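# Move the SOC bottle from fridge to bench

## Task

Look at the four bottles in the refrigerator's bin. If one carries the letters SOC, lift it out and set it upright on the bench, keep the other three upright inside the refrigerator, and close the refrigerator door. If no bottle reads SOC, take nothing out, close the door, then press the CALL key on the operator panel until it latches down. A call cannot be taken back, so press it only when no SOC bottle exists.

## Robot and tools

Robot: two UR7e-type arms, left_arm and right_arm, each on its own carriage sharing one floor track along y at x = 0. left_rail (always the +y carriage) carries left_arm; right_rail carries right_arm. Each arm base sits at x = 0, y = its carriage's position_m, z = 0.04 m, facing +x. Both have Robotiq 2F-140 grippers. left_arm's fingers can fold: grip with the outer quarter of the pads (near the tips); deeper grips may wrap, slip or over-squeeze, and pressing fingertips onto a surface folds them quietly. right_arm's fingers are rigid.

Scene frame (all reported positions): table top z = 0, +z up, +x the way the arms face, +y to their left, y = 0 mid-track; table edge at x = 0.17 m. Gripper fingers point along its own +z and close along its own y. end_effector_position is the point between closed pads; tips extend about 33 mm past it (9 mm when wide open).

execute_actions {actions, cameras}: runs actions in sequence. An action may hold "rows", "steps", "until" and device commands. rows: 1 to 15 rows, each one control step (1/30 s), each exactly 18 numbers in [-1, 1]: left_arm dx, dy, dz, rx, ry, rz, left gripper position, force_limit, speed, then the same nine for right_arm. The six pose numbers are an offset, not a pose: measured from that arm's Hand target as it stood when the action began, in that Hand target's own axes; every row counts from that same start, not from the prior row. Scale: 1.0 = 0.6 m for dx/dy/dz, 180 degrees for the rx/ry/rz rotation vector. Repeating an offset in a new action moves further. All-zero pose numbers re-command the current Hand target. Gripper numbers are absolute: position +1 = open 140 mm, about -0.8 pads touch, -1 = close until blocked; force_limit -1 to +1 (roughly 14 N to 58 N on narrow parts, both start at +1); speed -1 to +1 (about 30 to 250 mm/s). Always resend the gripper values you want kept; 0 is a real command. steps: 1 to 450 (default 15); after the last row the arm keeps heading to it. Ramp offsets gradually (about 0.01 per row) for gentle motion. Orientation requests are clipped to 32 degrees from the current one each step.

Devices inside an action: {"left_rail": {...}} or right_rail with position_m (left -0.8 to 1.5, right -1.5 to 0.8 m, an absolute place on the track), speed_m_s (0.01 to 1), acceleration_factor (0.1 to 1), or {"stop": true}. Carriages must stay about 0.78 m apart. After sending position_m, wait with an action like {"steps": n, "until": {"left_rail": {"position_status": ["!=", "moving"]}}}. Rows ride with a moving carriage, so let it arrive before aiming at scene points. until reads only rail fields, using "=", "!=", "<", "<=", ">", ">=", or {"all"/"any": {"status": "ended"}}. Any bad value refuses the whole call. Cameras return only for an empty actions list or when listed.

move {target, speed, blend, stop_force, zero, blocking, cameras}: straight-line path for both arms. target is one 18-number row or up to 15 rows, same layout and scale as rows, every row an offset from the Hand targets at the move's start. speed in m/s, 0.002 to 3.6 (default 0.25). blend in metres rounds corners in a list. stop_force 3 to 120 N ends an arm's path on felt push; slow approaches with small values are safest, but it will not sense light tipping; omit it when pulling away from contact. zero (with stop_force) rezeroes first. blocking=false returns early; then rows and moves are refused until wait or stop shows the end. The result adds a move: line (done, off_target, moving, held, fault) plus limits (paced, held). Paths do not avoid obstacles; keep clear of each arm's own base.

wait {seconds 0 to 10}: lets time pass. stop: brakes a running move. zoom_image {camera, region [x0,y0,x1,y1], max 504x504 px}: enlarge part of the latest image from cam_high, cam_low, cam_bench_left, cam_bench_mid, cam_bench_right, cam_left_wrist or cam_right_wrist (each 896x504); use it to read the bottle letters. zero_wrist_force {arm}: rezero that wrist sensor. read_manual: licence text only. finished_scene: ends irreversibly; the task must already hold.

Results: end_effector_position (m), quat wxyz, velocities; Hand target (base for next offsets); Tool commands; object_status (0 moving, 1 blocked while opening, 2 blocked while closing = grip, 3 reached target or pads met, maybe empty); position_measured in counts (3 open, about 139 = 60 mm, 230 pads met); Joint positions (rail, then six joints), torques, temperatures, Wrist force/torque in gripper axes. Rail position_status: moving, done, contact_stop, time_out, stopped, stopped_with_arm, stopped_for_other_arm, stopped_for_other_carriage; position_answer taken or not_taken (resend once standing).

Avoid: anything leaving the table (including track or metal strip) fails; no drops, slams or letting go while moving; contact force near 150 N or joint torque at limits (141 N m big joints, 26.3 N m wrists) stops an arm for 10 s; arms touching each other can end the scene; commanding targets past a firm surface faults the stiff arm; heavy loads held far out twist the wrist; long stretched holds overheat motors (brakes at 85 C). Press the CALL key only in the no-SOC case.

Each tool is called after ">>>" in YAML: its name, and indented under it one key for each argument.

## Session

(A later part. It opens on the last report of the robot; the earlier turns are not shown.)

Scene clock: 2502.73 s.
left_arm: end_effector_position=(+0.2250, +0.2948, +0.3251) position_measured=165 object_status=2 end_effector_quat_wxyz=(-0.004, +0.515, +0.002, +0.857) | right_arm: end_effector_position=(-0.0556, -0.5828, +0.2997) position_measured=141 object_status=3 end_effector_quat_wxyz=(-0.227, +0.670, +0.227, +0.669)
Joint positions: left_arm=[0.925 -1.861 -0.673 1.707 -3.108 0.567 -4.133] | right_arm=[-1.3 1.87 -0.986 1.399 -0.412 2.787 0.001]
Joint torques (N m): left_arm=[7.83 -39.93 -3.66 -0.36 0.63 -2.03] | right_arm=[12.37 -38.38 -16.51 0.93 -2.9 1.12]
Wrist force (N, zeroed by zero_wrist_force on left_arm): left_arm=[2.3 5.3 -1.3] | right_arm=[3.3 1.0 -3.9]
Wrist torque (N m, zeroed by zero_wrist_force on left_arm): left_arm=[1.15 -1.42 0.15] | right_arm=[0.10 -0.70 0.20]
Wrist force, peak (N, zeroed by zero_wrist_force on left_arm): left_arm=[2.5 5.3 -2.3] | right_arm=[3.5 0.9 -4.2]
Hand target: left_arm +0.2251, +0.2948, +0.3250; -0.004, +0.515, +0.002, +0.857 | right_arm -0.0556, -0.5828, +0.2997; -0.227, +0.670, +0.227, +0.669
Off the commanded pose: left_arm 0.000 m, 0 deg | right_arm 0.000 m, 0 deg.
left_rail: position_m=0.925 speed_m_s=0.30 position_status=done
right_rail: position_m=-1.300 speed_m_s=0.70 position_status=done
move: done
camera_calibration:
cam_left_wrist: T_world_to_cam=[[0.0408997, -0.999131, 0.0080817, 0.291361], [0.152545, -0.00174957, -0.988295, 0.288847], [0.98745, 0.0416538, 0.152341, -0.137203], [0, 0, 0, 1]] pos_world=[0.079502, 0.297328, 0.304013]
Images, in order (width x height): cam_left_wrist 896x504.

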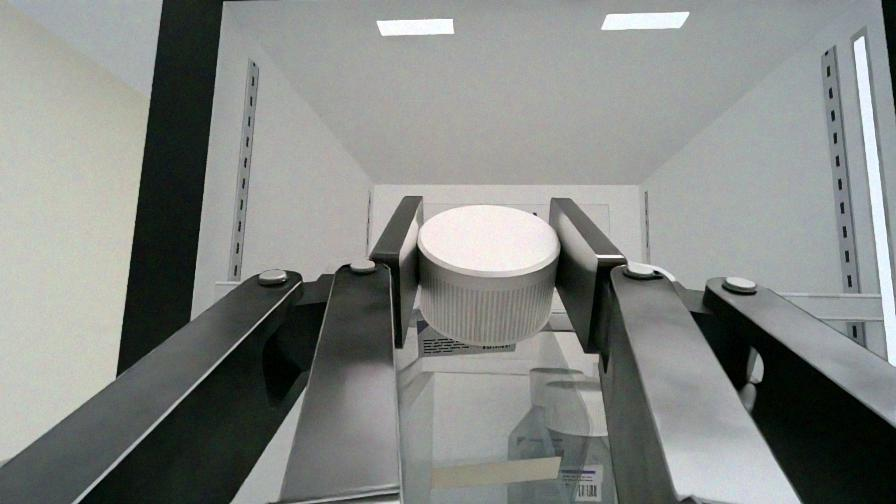

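>>> move:
  target:
    - [0.0043,0,0.0096,0,0.0428,0,-1,1,1,0,0,0,0,0,0,-0.1,-0.3,-0.3]
    - [-0.0560,0,0.0436,0,0.015,0,-1,1,1,0,0,0,0,0,0,-0.1,-0.3,-0.3]
    - [-0.1165,0,0.0693,0,-0.001,0,-1,1,1,0,0,0,0,0,0,-0.1,-0.3,-0.3]
  speed: 0.03
  blend: 0.004
  stop_force: 10
  cameras: ["cam_left_wrist"]

Scene clock: 2531.77 s.
left_arm: end_effector_position=(+0.2946, +0.2954, +0.2829) position_measured=165 object_status=2 end_effector_quat_wxyz=(-0.004, +0.516, +0.002, +0.857) | right_arm: end_effector_position=(-0.0556, -0.5828, +0.2997) position_measured=141 object_status=3 end_effector_quat_wxyz=(-0.227, +0.670, +0.227, +0.669)
Joint positions: left_arm=[0.925 -1.752 -0.628 1.721 -3.007 0.519 -4.322] | right_arm=[-1.3 1.87 -0.986 1.399 -0.412 2.787 0.001]
Joint torques (N m): left_arm=[6.87 -40.31 -27.83 -0.96 0.81 -2.2] | right_arm=[12.31 -38.83 -16.15 0.77 -2.79 1.12]
Wrist force (N, zeroed by zero_wrist_force on left_arm): left_arm=[3.0 4.0 -1.7] | right_arm=[3.3 1.0 -3.8]
Wrist torque (N m, zeroed by zero_wrist_force on left_arm): left_arm=[1.16 -1.45 0.34] | right_arm=[0.10 -0.69 0.20]
Wrist force, peak (N, zeroed by zero_wrist_force on left_arm): left_arm=[2.3 5.3 -2.6] | right_arm=[3.6 0.7 -4.2]
Hand target: left_arm +0.2946, +0.2954, +0.2829; -0.004, +0.516, +0.002, +0.857 | right_arm -0.0556, -0.5828, +0.2997; -0.227, +0.670, +0.227, +0.669
Off the commanded pose: left_arm 0.000 m, 0 deg | right_arm 0.000 m, 0 deg.
left_rail: position_m=0.925 speed_m_s=0.30 position_status=done
right_rail: position_m=-1.300 speed_m_s=0.70 position_status=done
move: done
camera_calibration:
cam_left_wrist: T_world_to_cam=[[0.0409253, -0.999131, 0.00795618, 0.28938], [0.149551, -0.00174781, -0.988753, 0.237595], [0.987907, 0.0416549, 0.149349, -0.198875], [0, 0, 0, 1]] pos_world=[0.149094, 0.297828, 0.262323]
Images, in order (width x height): cam_left_wrist 896x504.

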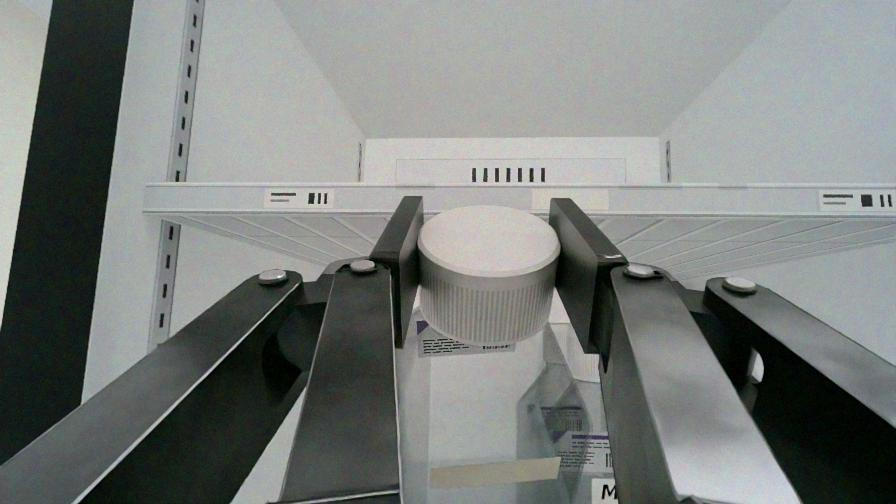

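>>> move:
  target:
    - [-0.0479,0,0.0233,0,-0.0433,0,-1,1,1,0,0,0,0,0,0,-0.1,-0.3,-0.3]
    - [-0.0630,0,0.0661,0,-0.1322,0,-1,1,1,0,0,0,0,0,0,-0.1,-0.3,-0.3]
    - [-0.1122,0,0.1432,0,-0.2528,0,-1,1,1,0,0,0,0,0,0,-0.1,-0.3,-0.3]
  speed: 0.04
  blend: 0.004
  stop_force: 10
  cameras: ["cam_left_wrist"]

Scene clock: 2551.77 s.
left_arm: end_effector_position=(+0.4020, +0.2963, +0.2635) position_measured=165 object_status=2 end_effector_quat_wxyz=(-0.002, +0.807, +0.003, +0.590) | right_arm: end_effector_position=(-0.0556, -0.5828, +0.2997) position_measured=141 object_status=3 end_effector_quat_wxyz=(-0.227, +0.670, +0.227, +0.669)
Joint positions: left_arm=[0.925 -1.615 -0.616 0.891 -4.824 0.312 -1.742] | right_arm=[-1.3 1.87 -0.986 1.399 -0.412 2.787 0.001]
Joint torques (N m): left_arm=[5.9 -72.19 -32.58 1.67 0.18 1.83] | right_arm=[12.71 -38.45 -16.81 0.81 -2.75 1.02]
Wrist force (N, zeroed by zero_wrist_force on left_arm): left_arm=[7.1 5.7 4.1] | right_arm=[3.6 0.9 -4.1]
Wrist torque (N m, zeroed by zero_wrist_force on left_arm): left_arm=[1.02 -0.79 -0.02] | right_arm=[0.09 -0.77 0.20]
Wrist force, peak (N, zeroed by zero_wrist_force on left_arm): left_arm=[11.4 5.6 3.5] | right_arm=[3.6 1.1 -4.2]
Hand target: left_arm +0.4020, +0.2963, +0.2635; -0.002, +0.807, +0.003, +0.590 | right_arm -0.0556, -0.5828, +0.2997; -0.227, +0.670, +0.227, +0.669
Off the commanded pose: left_arm 0.000 m, 0 deg | right_arm 0.000 m, 0 deg.
left_rail: position_m=0.925 speed_m_s=0.30 position_status=done
right_rail: position_m=-1.300 speed_m_s=0.70 position_status=done
move: done
camera_calibration:
cam_left_wrist: T_world_to_cam=[[0.0367842, -0.999167, -0.0176665, 0.294512], [-0.60043, -0.00796612, -0.799637, 0.455854], [0.798831, 0.0400215, -0.600223, -0.0280673], [0, 0, 0, 1]] pos_world=[0.285296, 0.299021, 0.352874]
Images, in order (width x height): cam_left_wrist 896x504.

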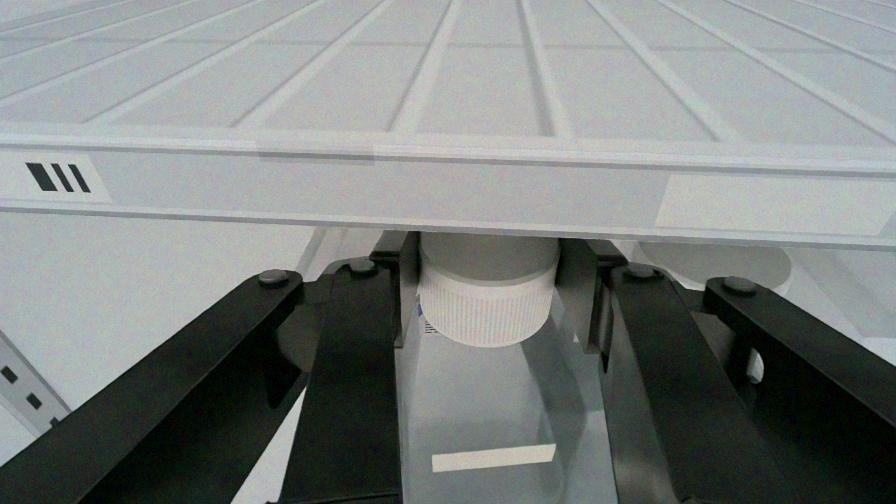

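>>> move:
  target: [-0.0095,0,0.003,0,0,0,-1,1,1,0,0,0,0,0,0,-0.1,-0.3,-0.3]
  speed: 0.008
  stop_force: 3

>>> execute_actions:
  actions:
    - {"rows":[[0,0,0,0,0,0,-0.05,-1,-1,0,0,0,0,0,0,-0.1,-0.3,-0.3]],"steps":45}
  cameras: ["cam_left_wrist"]

Scene clock: 2559.10 s.
left_arm: end_effector_position=(+0.4020, +0.2962, +0.2633) position_measured=165 object_status=2 end_effector_quat_wxyz=(-0.002, +0.807, +0.004, +0.590) | right_arm: end_effector_position=(-0.0556, -0.5828, +0.2997) position_measured=141 object_status=3 end_effector_quat_wxyz=(-0.227, +0.670, +0.227, +0.669)
Joint positions: left_arm=[0.925 -1.615 -0.616 0.891 -4.825 0.312 -1.742] | right_arm=[-1.3 1.87 -0.986 1.399 -0.412 2.787 0.001]
Joint torques (N m): left_arm=[2.83 -71.34 -32.42 3.77 0.1 1.11] | right_arm=[13.09 -38.41 -16.34 0.88 -2.85 1.18]
Wrist force (N, zeroed by zero_wrist_force on left_arm): left_arm=[8.9 4.4 3.9] | right_arm=[3.3 0.6 -3.9]
Wrist torque (N m, zeroed by zero_wrist_force on left_arm): left_arm=[1.05 -0.87 0.24] | right_arm=[0.03 -0.70 0.20]
Wrist force, peak (N, zeroed by zero_wrist_force on left_arm): left_arm=[12.7 4.9 3.7] | right_arm=[3.4 1.0 -4.3]
Hand target: left_arm +0.4020, +0.2962, +0.2633; -0.002, +0.807, +0.004, +0.590 (not the last commanded pose) | right_arm -0.0556, -0.5828, +0.2997; -0.227, +0.670, +0.227, +0.669
Off the commanded pose: left_arm 0.006 m, 0 deg | right_arm 0.000 m, 0 deg.
left_rail: position_m=0.925 speed_m_s=0.30 position_status=done
right_rail: position_m=-1.300 speed_m_s=0.70 position_status=done
move: contact (left_arm)

Scene clock: 2560.80 s.
left_arm: end_effector_position=(+0.4020, +0.2962, +0.2633) position_measured=135 object_status=3 end_effector_quat_wxyz=(-0.002, +0.807, +0.004, +0.590) | right_arm: end_effector_position=(-0.0556, -0.5828, +0.2997) position_measured=141 object_status=3 end_effector_quat_wxyz=(-0.227, +0.670, +0.227, +0.669)
Joint positions: left_arm=[0.925 -1.615 -0.616 0.891 -4.825 0.312 -1.742] | right_arm=[-1.3 1.87 -0.986 1.399 -0.412 2.787 0.001]
Joint torques (N m): left_arm=[1.45 -69.16 -27.06 3.68 -4.3 1] | right_arm=[12.8 -38.82 -16.71 0.88 -2.73 1.03]
Wrist force (N, zeroed by zero_wrist_force on left_arm): left_arm=[5.5 5.0 1.2] | right_arm=[3.3 1.2 -3.9]
Wrist torque (N m, zeroed by zero_wrist_force on left_arm): left_arm=[1.05 -1.17 0.00] | right_arm=[0.14 -0.70 0.20]
Wrist force, peak (N, zeroed by zero_wrist_force on left_arm): left_arm=[9.9 4.7 3.7] | right_arm=[3.7 1.0 -4.2]
Hand target: left_arm +0.4020, +0.2962, +0.2633; -0.002, +0.807, +0.004, +0.590 | right_arm -0.0556, -0.5828, +0.2997; -0.227, +0.670, +0.227, +0.669
Off the commanded pose: left_arm 0.000 m, 0 deg | right_arm 0.000 m, 0 deg.
left_rail: position_m=0.925 speed_m_s=0.30 position_status=done
right_rail: position_m=-1.300 speed_m_s=0.70 position_status=done
camera_calibration:
cam_left_wrist: T_world_to_cam=[[0.0368282, -0.999178, -0.0169504, 0.294247], [-0.600473, -0.00856782, -0.799599, 0.455875], [0.798797, 0.039626, -0.600294, -0.0280325], [0, 0, 0, 1]] pos_world=[0.285296, 0.299021, 0.352677]
Images, in order (width x height): cam_left_wrist 896x504.

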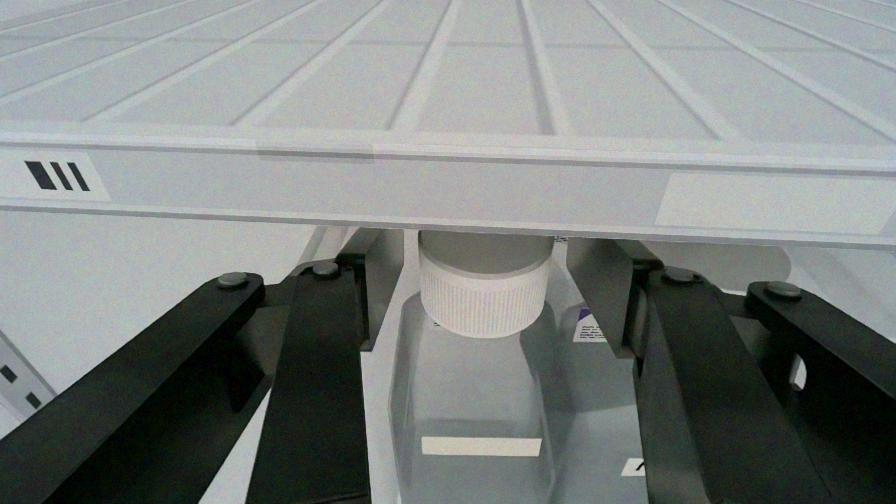

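>>> move:
  target: [-0.0755,0,-0.2383,0,0,0,-0.05,-1,-1,0,0,0,0,0,0,-0.1,-0.3,-0.3]
  speed: 0.06
  cameras: ["cam_left_wrist","cam_low"]

Scene clock: 2568.77 s.
left_arm: end_effector_position=(+0.2521, +0.2950, +0.2635) position_measured=135 object_status=3 end_effector_quat_wxyz=(-0.002, +0.807, +0.004, +0.590) | right_arm: end_effector_position=(-0.0556, -0.5828, +0.2997) position_measured=141 object_status=3 end_effector_quat_wxyz=(-0.227, +0.670, +0.227, +0.669)
Joint positions: left_arm=[0.925 -1.853 -0.647 1.087 -4.421 0.42 -2.349] | right_arm=[-1.3 1.87 -0.986 1.399 -0.412 2.787 0.001]
Joint torques (N m): left_arm=[-5.61 -60.88 -7.93 4.32 0.06 -1.98] | right_arm=[11.97 -38.6 -16.83 0.91 -2.8 1.02]
Wrist force (N, zeroed by zero_wrist_force on left_arm): left_arm=[5.3 4.6 1.1] | right_arm=[3.2 0.7 -4.0]
Wrist torque (N m, zeroed by zero_wrist_force on left_arm): left_arm=[0.97 -1.11 0.14] | right_arm=[0.05 -0.69 0.20]
Wrist force, peak (N, zeroed by zero_wrist_force on left_arm): left_arm=[5.9 5.5 1.1] | right_arm=[3.2 1.0 -4.4]
Hand target: left_arm +0.2521, +0.2950, +0.2635; -0.002, +0.807, +0.004, +0.590 | right_arm -0.0556, -0.5828, +0.2997; -0.227, +0.670, +0.227, +0.669
Off the commanded pose: left_arm 0.000 m, 0 deg | right_arm 0.000 m, 0 deg.
left_rail: position_m=0.925 speed_m_s=0.30 position_status=done
right_rail: position_m=-1.300 speed_m_s=0.70 position_status=done
move: done
camera_calibration:
cam_left_wrist: T_world_to_cam=[[0.0368923, -0.999177, -0.0168734, 0.298535], [-0.600517, -0.00867018, -0.799565, 0.366039], [0.79876, 0.0396305, -0.600343, 0.0918955], [0, 0, 0, 1]] pos_world=[0.135397, 0.297821, 0.352878]
Images, in order (width x height): cam_low 896x504, cam_left_wrist 896x504.

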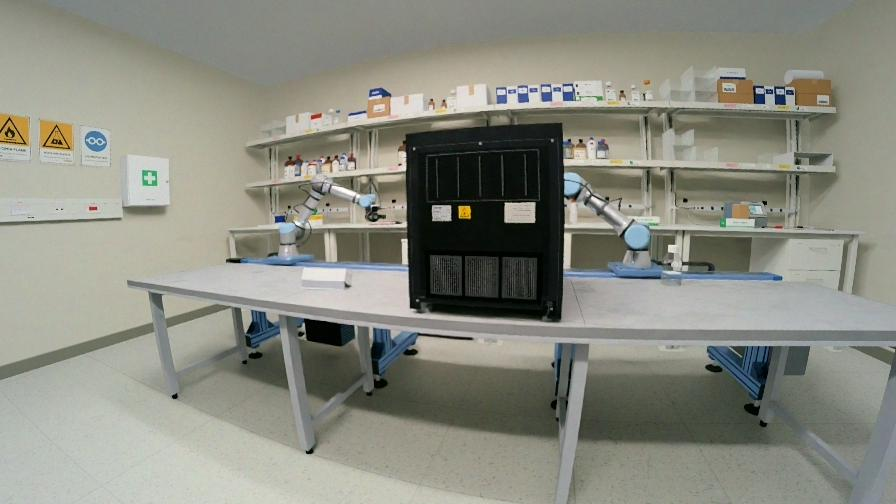

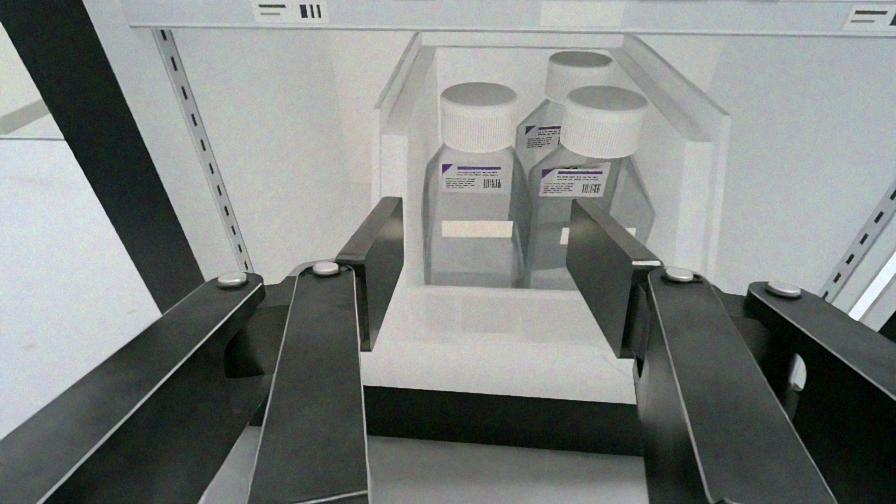

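>>> move:
  target: [0.098,0,-0.241,0,0,0,-0.05,-1,-1,0,0.1013,0.132,0.15,0,0,-0.1,-0.3,-0.3]
  speed: 0.12

>>> execute_actions:
  actions:
    - {"left_rail":{"position_m":1.4,"speed_m_s":0.4,"acceleration_factor":0.4},"right_rail":{"position_m":-0.95,"speed_m_s":0.3,"acceleration_factor":0.3}}
    - {"rows":[[0,0,0,0,0,0,-0.05,-1,-1,0,0,0,0,0,0,-0.8,-1,-1]],"steps":150,"until":{"all":{"status":"ended"}}}
  cameras: ["cam_high","cam_right_wrist"]

Scene clock: 2604.80 s.
left_arm: end_effector_position=(+0.1321, +0.2941, +0.3634) position_measured=135 object_status=3 end_effector_quat_wxyz=(-0.002, +0.807, +0.004, +0.590) | right_arm: end_effector_position=(+0.0442, -0.5828, +0.2997) position_measured=141 object_status=3 end_effector_quat_wxyz=(-0.377, +0.598, +0.377, +0.598)
Joint positions: left_arm=[0.925 -2.03 -0.717 0.989 -4.029 0.553 -2.601] | right_arm=[-1.3 1.47 -1.338 1.923 -0.584 1.915 0]
Joint torques (N m): left_arm=[-5.95 -58.43 -33.8 3.95 0.49 -1.87] | right_arm=[-13.38 -47.14 -12.47 -4.21 -3.12 -1.33]
Wrist force (N, zeroed by zero_wrist_force on left_arm): left_arm=[5.5 5.3 1.3] | right_arm=[3.4 0.7 -4.2]
Wrist torque (N m, zeroed by zero_wrist_force on left_arm): left_arm=[1.12 -1.15 0.15] | right_arm=[0.05 -0.75 0.33]
Wrist force, peak (N, zeroed by zero_wrist_force on left_arm): left_arm=[5.8 5.2 1.3] | right_arm=[3.5 1.0 -4.6]
Hand target: left_arm +0.1321, +0.2941, +0.3633; -0.002, +0.807, +0.004, +0.590 | right_arm +0.0443, -0.5828, +0.2997; -0.377, +0.598, +0.377, +0.598
Off the commanded pose: left_arm 0.000 m, 0 deg | right_arm 0.000 m, 0 deg.
left_rail: position_m=0.925 speed_m_s=0.30 position_status=done
right_rail: position_m=-1.300 speed_m_s=0.70 position_status=done
move: done

Scene clock: 2607.37 s.
left_arm: end_effector_position=(+0.1321, +0.7691, +0.3633) position_measured=135 object_status=3 end_effector_quat_wxyz=(-0.002, +0.807, +0.004, +0.590) | right_arm: end_effector_position=(+0.0443, -0.2328, +0.2997) position_measured=229 object_status=0 end_effector_quat_wxyz=(-0.377, +0.598, +0.377, +0.598)
Joint positions: left_arm=[1.4 -2.03 -0.717 0.989 -4.029 0.553 -2.601] | right_arm=[-0.95 1.47 -1.338 1.923 -0.584 1.915 0]
Joint torques (N m): left_arm=[-3.35 -43.41 -22.92 2.89 -0.65 -1.88] | right_arm=[-10.54 -26.97 -20.99 -2.61 -0.89 -1.33]
Wrist force (N, zeroed by zero_wrist_force on left_arm): left_arm=[5.7 5.2 1.3] | right_arm=[3.4 0.5 -4.4]
Wrist torque (N m, zeroed by zero_wrist_force on left_arm): left_arm=[1.10 -1.20 0.14] | right_arm=[0.01 -0.76 0.34]
Wrist force, peak (N, zeroed by zero_wrist_force on left_arm): left_arm=[5.8 5.8 1.2] | right_arm=[3.2 0.8 -5.2]
Hand target: left_arm +0.1321, +0.7691, +0.3633; -0.002, +0.807, +0.004, +0.590 | right_arm +0.0443, -0.2328, +0.2997; -0.377, +0.598, +0.377, +0.598
Off the commanded pose: left_arm 0.000 m, 0 deg | right_arm 0.000 m, 0 deg.
left_rail: position_m=1.400 speed_m_s=0.40 position_status=done
right_rail: position_m=-0.950 speed_m_s=0.30 position_status=done
camera_calibration:
cam_right_wrist: T_world_to_cam=[[0.901707, -0.431945, -0.0186757, -0.128173], [-0.165891, -0.30577, -0.937542, 0.218246], [0.399256, 0.848486, -0.347371, 0.430248], [0, 0, 0, 1]] pos_world=[-0.0199998, -0.35369, 0.351677]
Images, in order (width x height): cam_high 896x504, cam_right_wrist 896x504.

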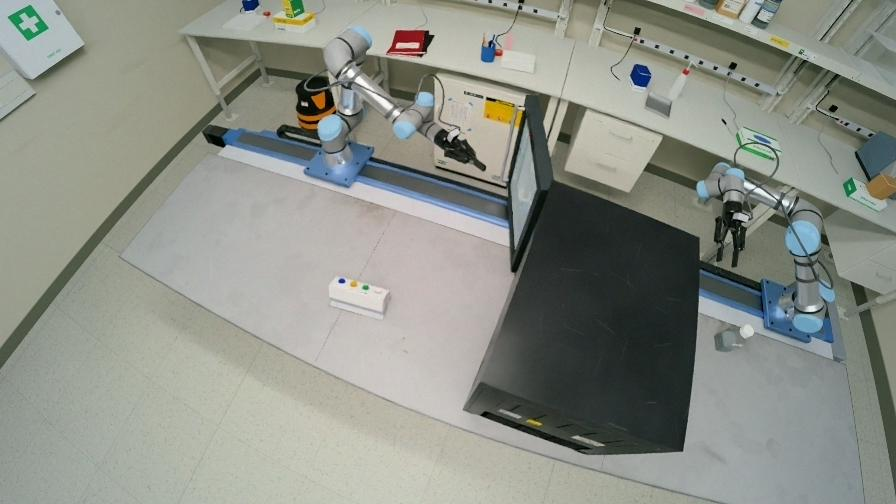

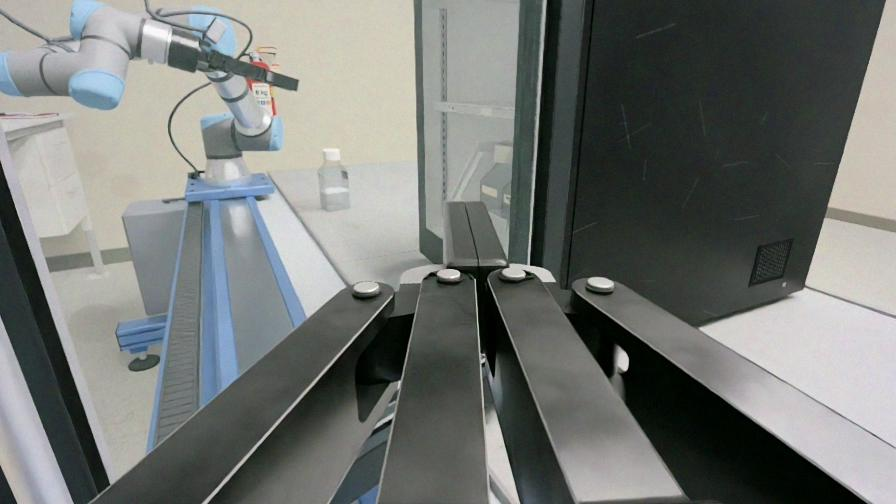

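>>> execute_actions:
  actions:
    - {"right_rail":{"position_m":-0.6,"speed_m_s":0.08,"acceleration_factor":0.2}}
    - {"steps":300,"until":{"right_rail":{"position_status":["!=","moving"]}}}
  cameras: ["cam_high","cam_right_wrist"]

Scene clock: 2623.37 s.
left_arm: end_effector_position=(+0.1321, +0.7691, +0.3633) position_measured=135 object_status=3 end_effector_quat_wxyz=(-0.002, +0.807, +0.004, +0.590) | right_arm: end_effector_position=(+0.0443, +0.1172, +0.2997) position_measured=229 object_status=3 end_effector_quat_wxyz=(-0.377, +0.598, +0.377, +0.598)
Joint positions: left_arm=[1.4 -2.03 -0.717 0.989 -4.029 0.553 -2.601] | right_arm=[-0.6 1.47 -1.338 1.923 -0.584 1.915 0]
Joint torques (N m): left_arm=[6.04 -41.78 -10.08 1.52 -3.33 -1.49] | right_arm=[-12.49 -48.45 -19.63 -3.32 -2.42 -0.05]
Wrist force (N, zeroed by zero_wrist_force on left_arm): left_arm=[5.6 4.9 1.1] | right_arm=[3.6 0.7 -4.8]
Wrist torque (N m, zeroed by zero_wrist_force on left_arm): left_arm=[1.04 -1.16 0.14] | right_arm=[0.04 -0.80 0.34]
Wrist force, peak (N, zeroed by zero_wrist_force on left_arm): left_arm=[5.8 5.6 0.6] | right_arm=[8.1 0.9 -19.1]
Hand target: left_arm +0.1321, +0.7691, +0.3633; -0.002, +0.807, +0.004, +0.590 | right_arm +0.0443, +0.1172, +0.2997; -0.377, +0.598, +0.377, +0.598
Tool commands: left_gripper/position=-0.05 left_gripper/force_limit=-1.0 left_gripper/speed=-1.0 right_gripper/position=-0.8 right_gripper/force_limit=-1.0 right_gripper/speed=-1.0
Off the commanded pose: left_arm 0.000 m, 0 deg | right_arm 0.000 m, 0 deg.
left_rail: position_m=1.400 speed_m_s=0.40 position_status=done
right_rail: position_m=-0.600 speed_m_s=0.08 position_status=done
camera_calibration:
cam_right_wrist: T_world_to_cam=[[0.901707, -0.431945, -0.0186757, 0.0230062], [-0.165891, -0.30577, -0.937542, 0.325172], [0.399256, 0.848486, -0.347371, 0.133243], [0, 0, 0, 1]] pos_world=[-0.0199998, -0.00368969, 0.351577]
Images, in order (width x height): cam_high 896x504, cam_right_wrist 896x504.

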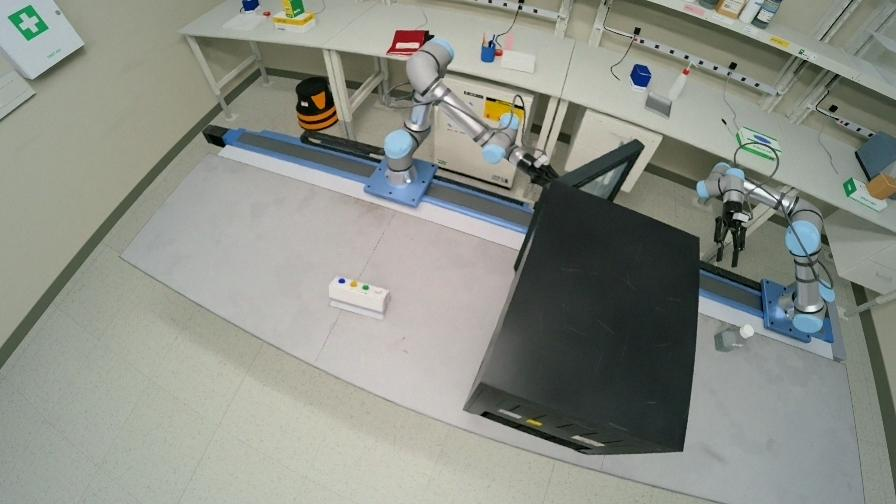

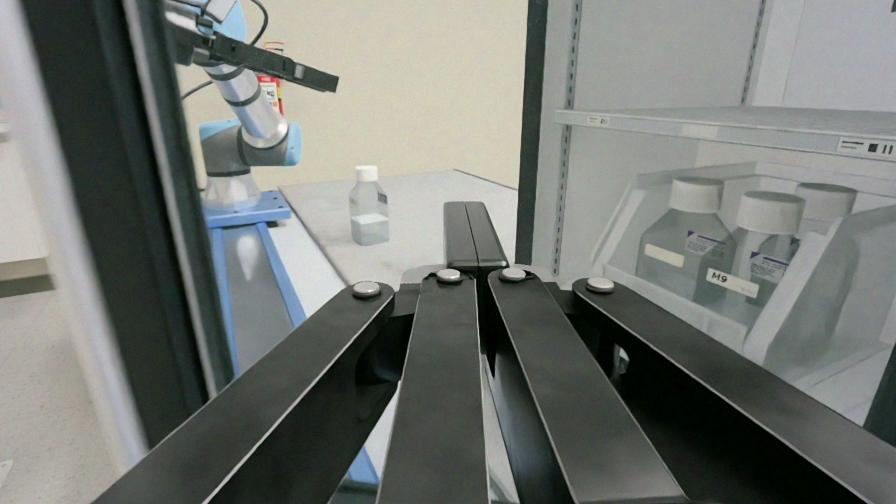

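>>> execute_actions:
  actions:
    - {"right_rail":{"position_m":-0.5,"speed_m_s":0.05}}
    - {"steps":200,"until":{"right_rail":{"position_status":["!=","moving"]}}}
  cameras: ["cam_high","cam_right_wrist"]

Scene clock: 2630.20 s.
left_arm: end_effector_position=(+0.1321, +0.7691, +0.3633) position_measured=135 object_status=3 end_effector_quat_wxyz=(-0.002, +0.807, +0.004, +0.590) | right_arm: end_effector_position=(+0.0443, +0.2172, +0.2997) position_measured=229 object_status=3 end_effector_quat_wxyz=(-0.377, +0.598, +0.377, +0.598)
Joint positions: left_arm=[1.4 -2.03 -0.717 0.989 -4.029 0.553 -2.601] | right_arm=[-0.5 1.47 -1.338 1.923 -0.584 1.915 0]
Joint torques (N m): left_arm=[5.95 -43.28 -8.81 1.43 -3.19 -1.41] | right_arm=[-12.97 -42.47 -13.66 -1.87 -2.31 0.29]
Wrist force (N, zeroed by zero_wrist_force on left_arm): left_arm=[5.7 4.9 0.6] | right_arm=[3.7 0.7 -4.7]
Wrist torque (N m, zeroed by zero_wrist_force on left_arm): left_arm=[1.04 -1.18 0.14] | right_arm=[0.04 -0.81 0.34]
Wrist force, peak (N, zeroed by zero_wrist_force on left_arm): left_arm=[6.2 5.3 1.1] | right_arm=[3.9 0.9 -5.0]
Hand target: left_arm +0.1321, +0.7691, +0.3633; -0.002, +0.807, +0.004, +0.590 | right_arm +0.0443, +0.2172, +0.2997; -0.377, +0.598, +0.377, +0.598
Tool commands: left_gripper/position=-0.05 left_gripper/force_limit=-1.0 left_gripper/speed=-1.0 right_gripper/position=-0.8 right_gripper/force_limit=-1.0 right_gripper/speed=-1.0
Off the commanded pose: left_arm 0.000 m, 0 deg | right_arm 0.000 m, 0 deg.
left_rail: position_m=1.400 speed_m_s=0.40 position_status=done
right_rail: position_m=-0.500 speed_m_s=0.05 position_status=done
camera_calibration:
cam_right_wrist: T_world_to_cam=[[0.901707, -0.431945, -0.0186757, 0.0662007], [-0.165891, -0.30577, -0.937542, 0.355749], [0.399256, 0.848486, -0.347371, 0.0483946], [0, 0, 0, 1]] pos_world=[-0.0199998, 0.0963103, 0.351577]
Images, in order (width x height): cam_high 896x504, cam_right_wrist 896x504.

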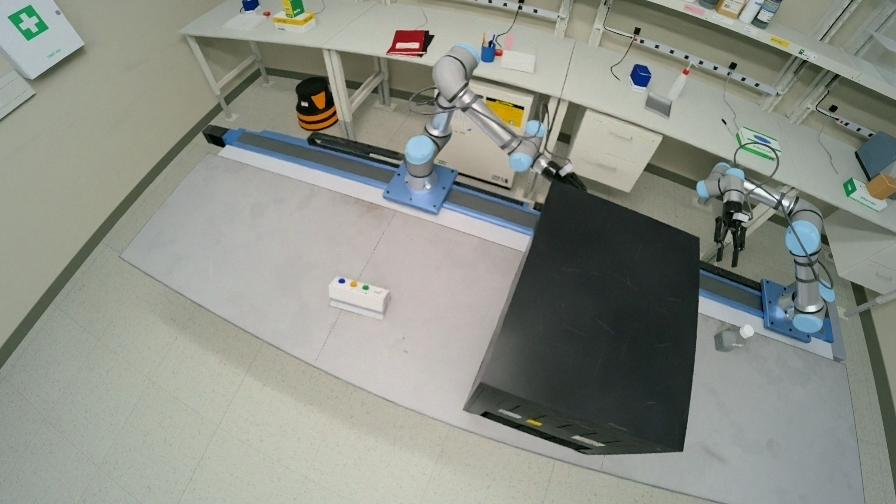

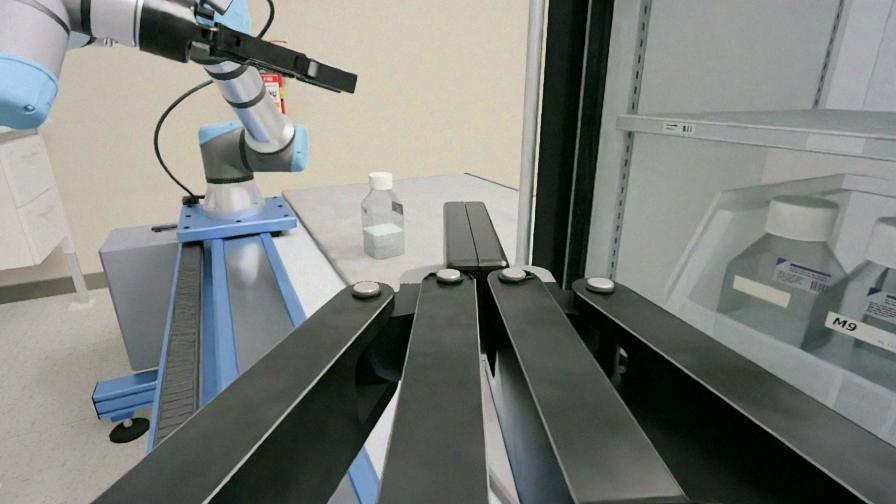

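>>> execute_actions:
  actions:
    - {"right_rail":{"position_m":-0.8,"speed_m_s":0.2}}
    - {"steps":100,"until":{"right_rail":{"position_status":["!=","moving"]}}}
  cameras: ["cam_bench_mid","cam_right_wrist","cam_bench_left","cam_low"]

Scene clock: 2637.23 s.
left_arm: end_effector_position=(+0.1321, +0.7691, +0.3633) position_measured=135 object_status=3 end_effector_quat_wxyz=(-0.002, +0.807, +0.004, +0.590) | right_arm: end_effector_position=(+0.0443, -0.0828, +0.2997) position_measured=229 object_status=3 end_effector_quat_wxyz=(-0.377, +0.598, +0.377, +0.598)
Joint positions: left_arm=[1.4 -2.03 -0.717 0.989 -4.029 0.553 -2.601] | right_arm=[-0.8 1.47 -1.338 1.923 -0.584 1.915 0]
Joint torques (N m): left_arm=[6.46 -42.84 -9.58 1.6 -3 -0.85] | right_arm=[-12.02 -25.16 -15.88 -0.57 -2.4 0.84]
Wrist force (N, zeroed by zero_wrist_force on left_arm): left_arm=[5.7 5.0 1.0] | right_arm=[3.9 0.8 -4.5]
Wrist torque (N m, zeroed by zero_wrist_force on left_arm): left_arm=[1.06 -1.17 0.15] | right_arm=[0.06 -0.86 0.33]
Wrist force, peak (N, zeroed by zero_wrist_force on left_arm): left_arm=[6.0 5.3 1.1] | right_arm=[3.9 0.9 -5.1]
Hand target: left_arm +0.1321, +0.7691, +0.3633; -0.002, +0.807, +0.004, +0.590 | right_arm +0.0443, -0.0828, +0.2997; -0.377, +0.598, +0.377, +0.598
Tool commands: left_gripper/position=-0.05 left_gripper/force_limit=-1.0 left_gripper/speed=-1.0 right_gripper/position=-0.8 right_gripper/force_limit=-1.0 right_gripper/speed=-1.0
Off the commanded pose: left_arm 0.000 m, 0 deg | right_arm 0.000 m, 0 deg.
left_rail: position_m=1.400 speed_m_s=0.40 position_status=done
right_rail: position_m=-0.800 speed_m_s=0.20 position_status=done
camera_calibration:
cam_right_wrist: T_world_to_cam=[[0.901707, -0.431945, -0.0186757, -0.0633827], [-0.165891, -0.30577, -0.937542, 0.264018], [0.399256, 0.848486, -0.347371, 0.30294], [0, 0, 0, 1]] pos_world=[-0.0199998, -0.20369, 0.351577]
Images, in order (width x height): cam_low 896x504, cam_bench_left 896x504, cam_bench_mid 896x504, cam_right_wrist 896x504.

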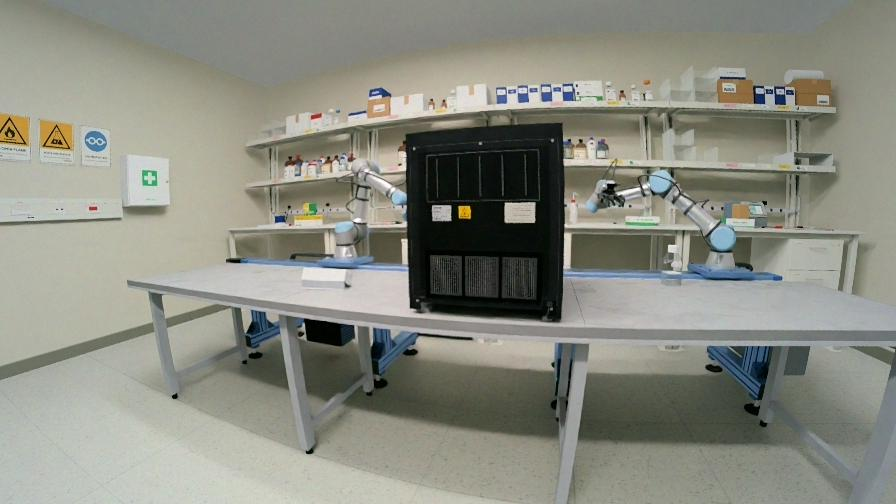

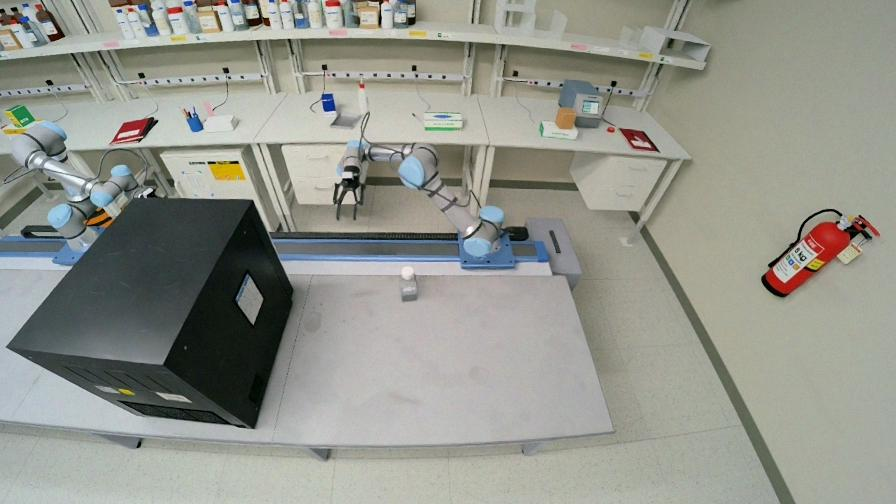

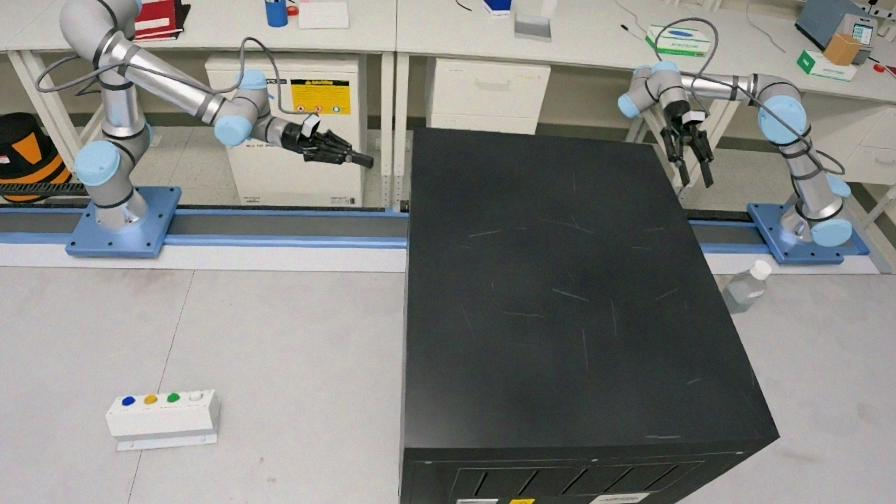

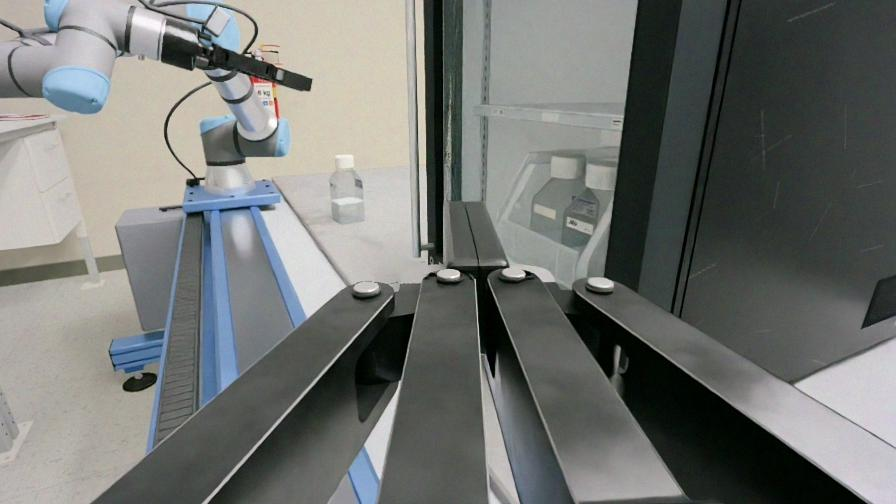

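>>> zoom_image:
  camera: "cam_right_wrist"
  region: [380, 0, 760, 300]

Scaled by 1.326 from the camera's 896x504 image, which has a finer 1280x720 frame.

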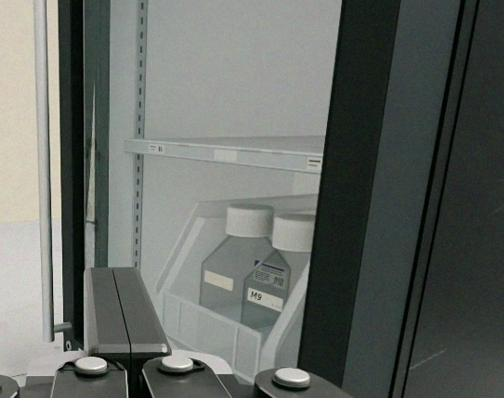

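>>> move:
  target: [0.279,0,0,0,0.0978,0,-0.8,-1,-1,0,0,0,0,0,0,-0.8,-1,-1]
  speed: 0.12

>>> execute_actions:
  actions:
    - {"left_rail":{"position_m":1.04,"speed_m_s":0.3,"acceleration_factor":0.3}}
    - {"steps":150,"until":{"left_rail":{"position_status":["!=","moving"]}}}
  cameras: ["cam_left_wrist","cam_right_wrist"]

Scene clock: 2661.67 s.
left_arm: end_effector_position=(+0.1828, +0.7696, +0.5229) position_measured=229 object_status=0 end_effector_quat_wxyz=(-0.003, +0.707, +0.003, +0.707) | right_arm: end_effector_position=(+0.0443, -0.0828, +0.2997) position_measured=229 object_status=3 end_effector_quat_wxyz=(-0.377, +0.598, +0.377, +0.598)
Joint positions: left_arm=[1.4 -1.979 -0.919 1.222 -3.446 0.416 -3.141] | right_arm=[-0.8 1.47 -1.338 1.923 -0.584 1.915 0]
Joint torques (N m): left_arm=[7.29 -63.89 -9.81 2.48 -1.88 -1.77] | right_arm=[-11.45 -21.83 -26.46 -0.58 -1.63 0.77]
Wrist force (N, zeroed by zero_wrist_force on left_arm): left_arm=[5.2 4.9 0.5] | right_arm=[3.9 0.8 -4.5]
Wrist torque (N m, zeroed by zero_wrist_force on left_arm): left_arm=[1.04 -1.09 0.13] | right_arm=[0.08 -0.88 0.33]
Wrist force, peak (N, zeroed by zero_wrist_force on left_arm): left_arm=[6.1 5.2 1.2] | right_arm=[4.0 0.8 -5.0]
Hand target: left_arm +0.1828, +0.7696, +0.5229; -0.003, +0.707, +0.003, +0.707 | right_arm +0.0443, -0.0828, +0.2997; -0.377, +0.598, +0.377, +0.598
Off the commanded pose: left_arm 0.000 m, 0 deg | right_arm 0.000 m, 0 deg.
left_rail: position_m=1.400 speed_m_s=0.40 position_status=done
right_rail: position_m=-0.800 speed_m_s=0.20 position_status=done
move: done

Scene clock: 2664.13 s.
left_arm: end_effector_position=(+0.1828, +0.4096, +0.5229) position_measured=229 object_status=3 end_effector_quat_wxyz=(-0.003, +0.707, +0.003, +0.707) | right_arm: end_effector_position=(+0.0443, -0.0828, +0.2997) position_measured=229 object_status=3 end_effector_quat_wxyz=(-0.377, +0.598, +0.377, +0.598)
Joint positions: left_arm=[1.04 -1.979 -0.919 1.222 -3.446 0.416 -3.141] | right_arm=[-0.8 1.47 -1.338 1.923 -0.584 1.915 0]
Joint torques (N m): left_arm=[6.11 -37.27 -18.48 1.77 -1.34 -1.76] | right_arm=[-11.41 -22.01 -25.85 -0.53 -1.62 0.9]
Wrist force (N, zeroed by zero_wrist_force on left_arm): left_arm=[5.5 5.0 0.6] | right_arm=[3.9 1.0 -4.7]
Wrist torque (N m, zeroed by zero_wrist_force on left_arm): left_arm=[1.06 -1.16 0.14] | right_arm=[0.11 -0.87 0.34]
Wrist force, peak (N, zeroed by zero_wrist_force on left_arm): left_arm=[5.7 5.6 0.9] | right_arm=[4.1 0.7 -4.8]
Hand target: left_arm +0.1828, +0.4096, +0.5229; -0.003, +0.707, +0.003, +0.707 | right_arm +0.0443, -0.0828, +0.2997; -0.377, +0.598, +0.377, +0.598
Tool commands: left_gripper/position=-0.8 left_gripper/force_limit=-1.0 left_gripper/speed=-1.0 right_gripper/position=-0.8 right_gripper/force_limit=-1.0 right_gripper/speed=-1.0
Off the commanded pose: left_arm 0.000 m, 0 deg | right_arm 0.000 m, 0 deg.
left_rail: position_m=1.040 speed_m_s=0.30 position_status=done
right_rail: position_m=-0.800 speed_m_s=0.20 position_status=done
camera_calibration:
cam_left_wrist: T_world_to_cam=[[0.0408363, -0.999138, -0.00746545, 0.414323], [-0.330558, -0.0064587, -0.943764, 0.557897], [0.942902, 0.0410075, -0.330537, 0.130434], [0, 0, 0, 1]] pos_world=[0.0445116, 0.412221, 0.57273]
cam_right_wrist: T_world_to_cam=[[0.901707, -0.431945, -0.0186757, -0.0633827], [-0.165891, -0.30577, -0.937542, 0.264018], [0.399256, 0.848486, -0.347371, 0.30294], [0, 0, 0, 1]] pos_world=[-0.0199998, -0.20369, 0.351577]
Images, in order (width x height): cam_left_wrist 896x504, cam_right_wrist 896x504.

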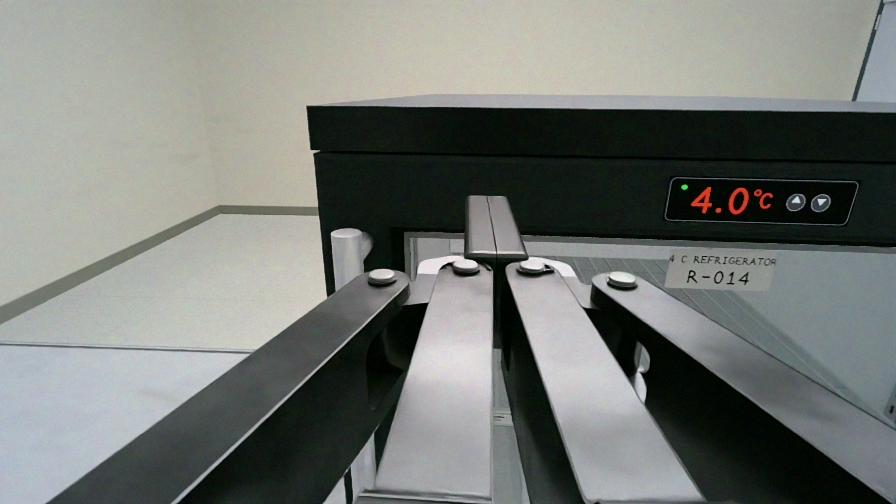

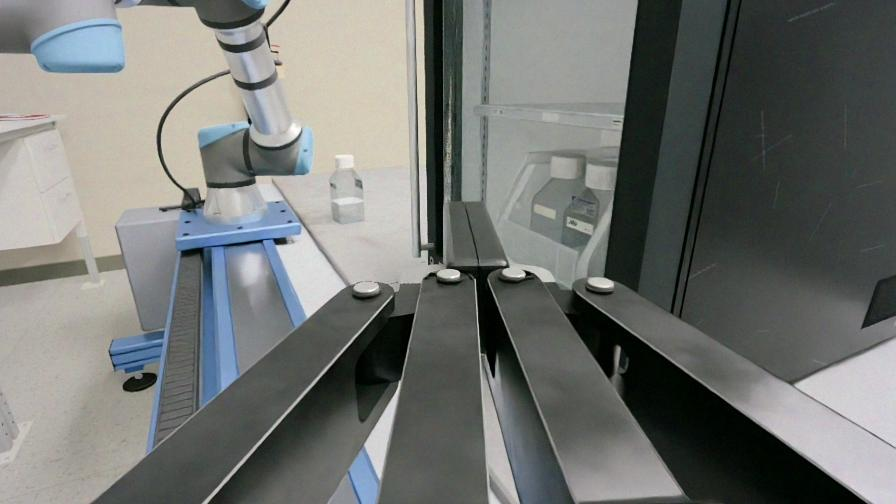

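>>> move:
  target: [0,0,0.15,0,0,0,-0.8,-1,-1,0,0,0,0,0,0,-0.8,-1,-1]
  speed: 0.02
  stop_force: 12
  cameras: ["cam_left_wrist","cam_right_wrist"]

Scene clock: 2673.40 s.
left_arm: end_effector_position=(+0.2556, +0.4102, +0.5228) position_measured=229 object_status=3 end_effector_quat_wxyz=(-0.003, +0.707, +0.003, +0.707) | right_arm: end_effector_position=(+0.0443, -0.0828, +0.2997) position_measured=229 object_status=3 end_effector_quat_wxyz=(-0.377, +0.598, +0.377, +0.598)
Joint positions: left_arm=[1.04 -1.87 -0.946 1.267 -3.465 0.307 -3.14] | right_arm=[-0.8 1.47 -1.338 1.923 -0.584 1.915 0]
Joint torques (N m): left_arm=[-1.64 -34.52 -35.25 2.03 1.22 1.05] | right_arm=[-10.87 -22.23 -25.4 -0.55 -1.16 0.85]
Wrist force (N, zeroed by zero_wrist_force on left_arm): left_arm=[7.2 4.5 -6.0] | right_arm=[3.9 0.8 -4.6]
Wrist torque (N m, zeroed by zero_wrist_force on left_arm): left_arm=[1.06 -1.13 0.04] | right_arm=[0.06 -0.86 0.34]
Wrist force, peak (N, zeroed by zero_wrist_force on left_arm): left_arm=[6.9 2.0 -31.7] | right_arm=[4.1 0.9 -5.0]
Hand target: left_arm +0.2556, +0.4102, +0.5228; -0.003, +0.707, +0.003, +0.707 (not the last commanded pose) | right_arm +0.0443, -0.0828, +0.2997; -0.377, +0.598, +0.377, +0.598
Off the commanded pose: left_arm 0.017 m, 0 deg | right_arm 0.000 m, 0 deg.
left_rail: position_m=1.040 speed_m_s=0.30 position_status=done
right_rail: position_m=-0.800 speed_m_s=0.20 position_status=done
move: contact (left_arm)
camera_calibration:
cam_left_wrist: T_world_to_cam=[[0.0409301, -0.999134, -0.00749948, 0.411956], [-0.330557, -0.0064576, -0.943764, 0.581966], [0.942898, 0.0411074, -0.330535, 0.0617242], [0, 0, 0, 1]] pos_world=[0.117312, 0.41282, 0.57273]
cam_right_wrist: T_world_to_cam=[[0.901707, -0.431945, -0.0186757, -0.0633827], [-0.165891, -0.30577, -0.937542, 0.264018], [0.399256, 0.848486, -0.347371, 0.30294], [0, 0, 0, 1]] pos_world=[-0.0199998, -0.20369, 0.351577]
Images, in order (width x height): cam_left_wrist 896x504, cam_right_wrist 896x504.

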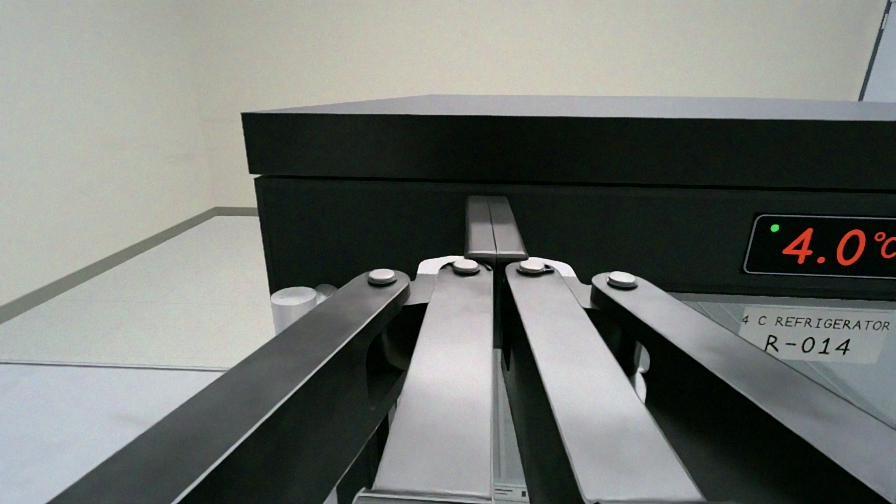

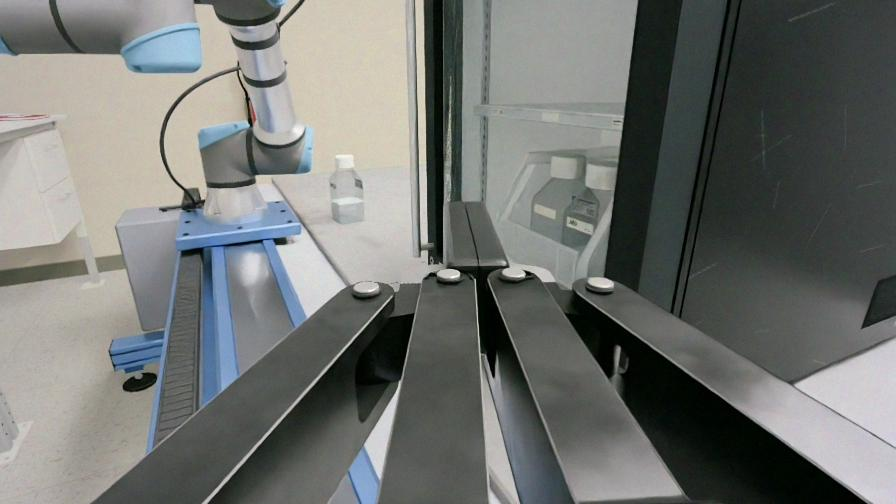

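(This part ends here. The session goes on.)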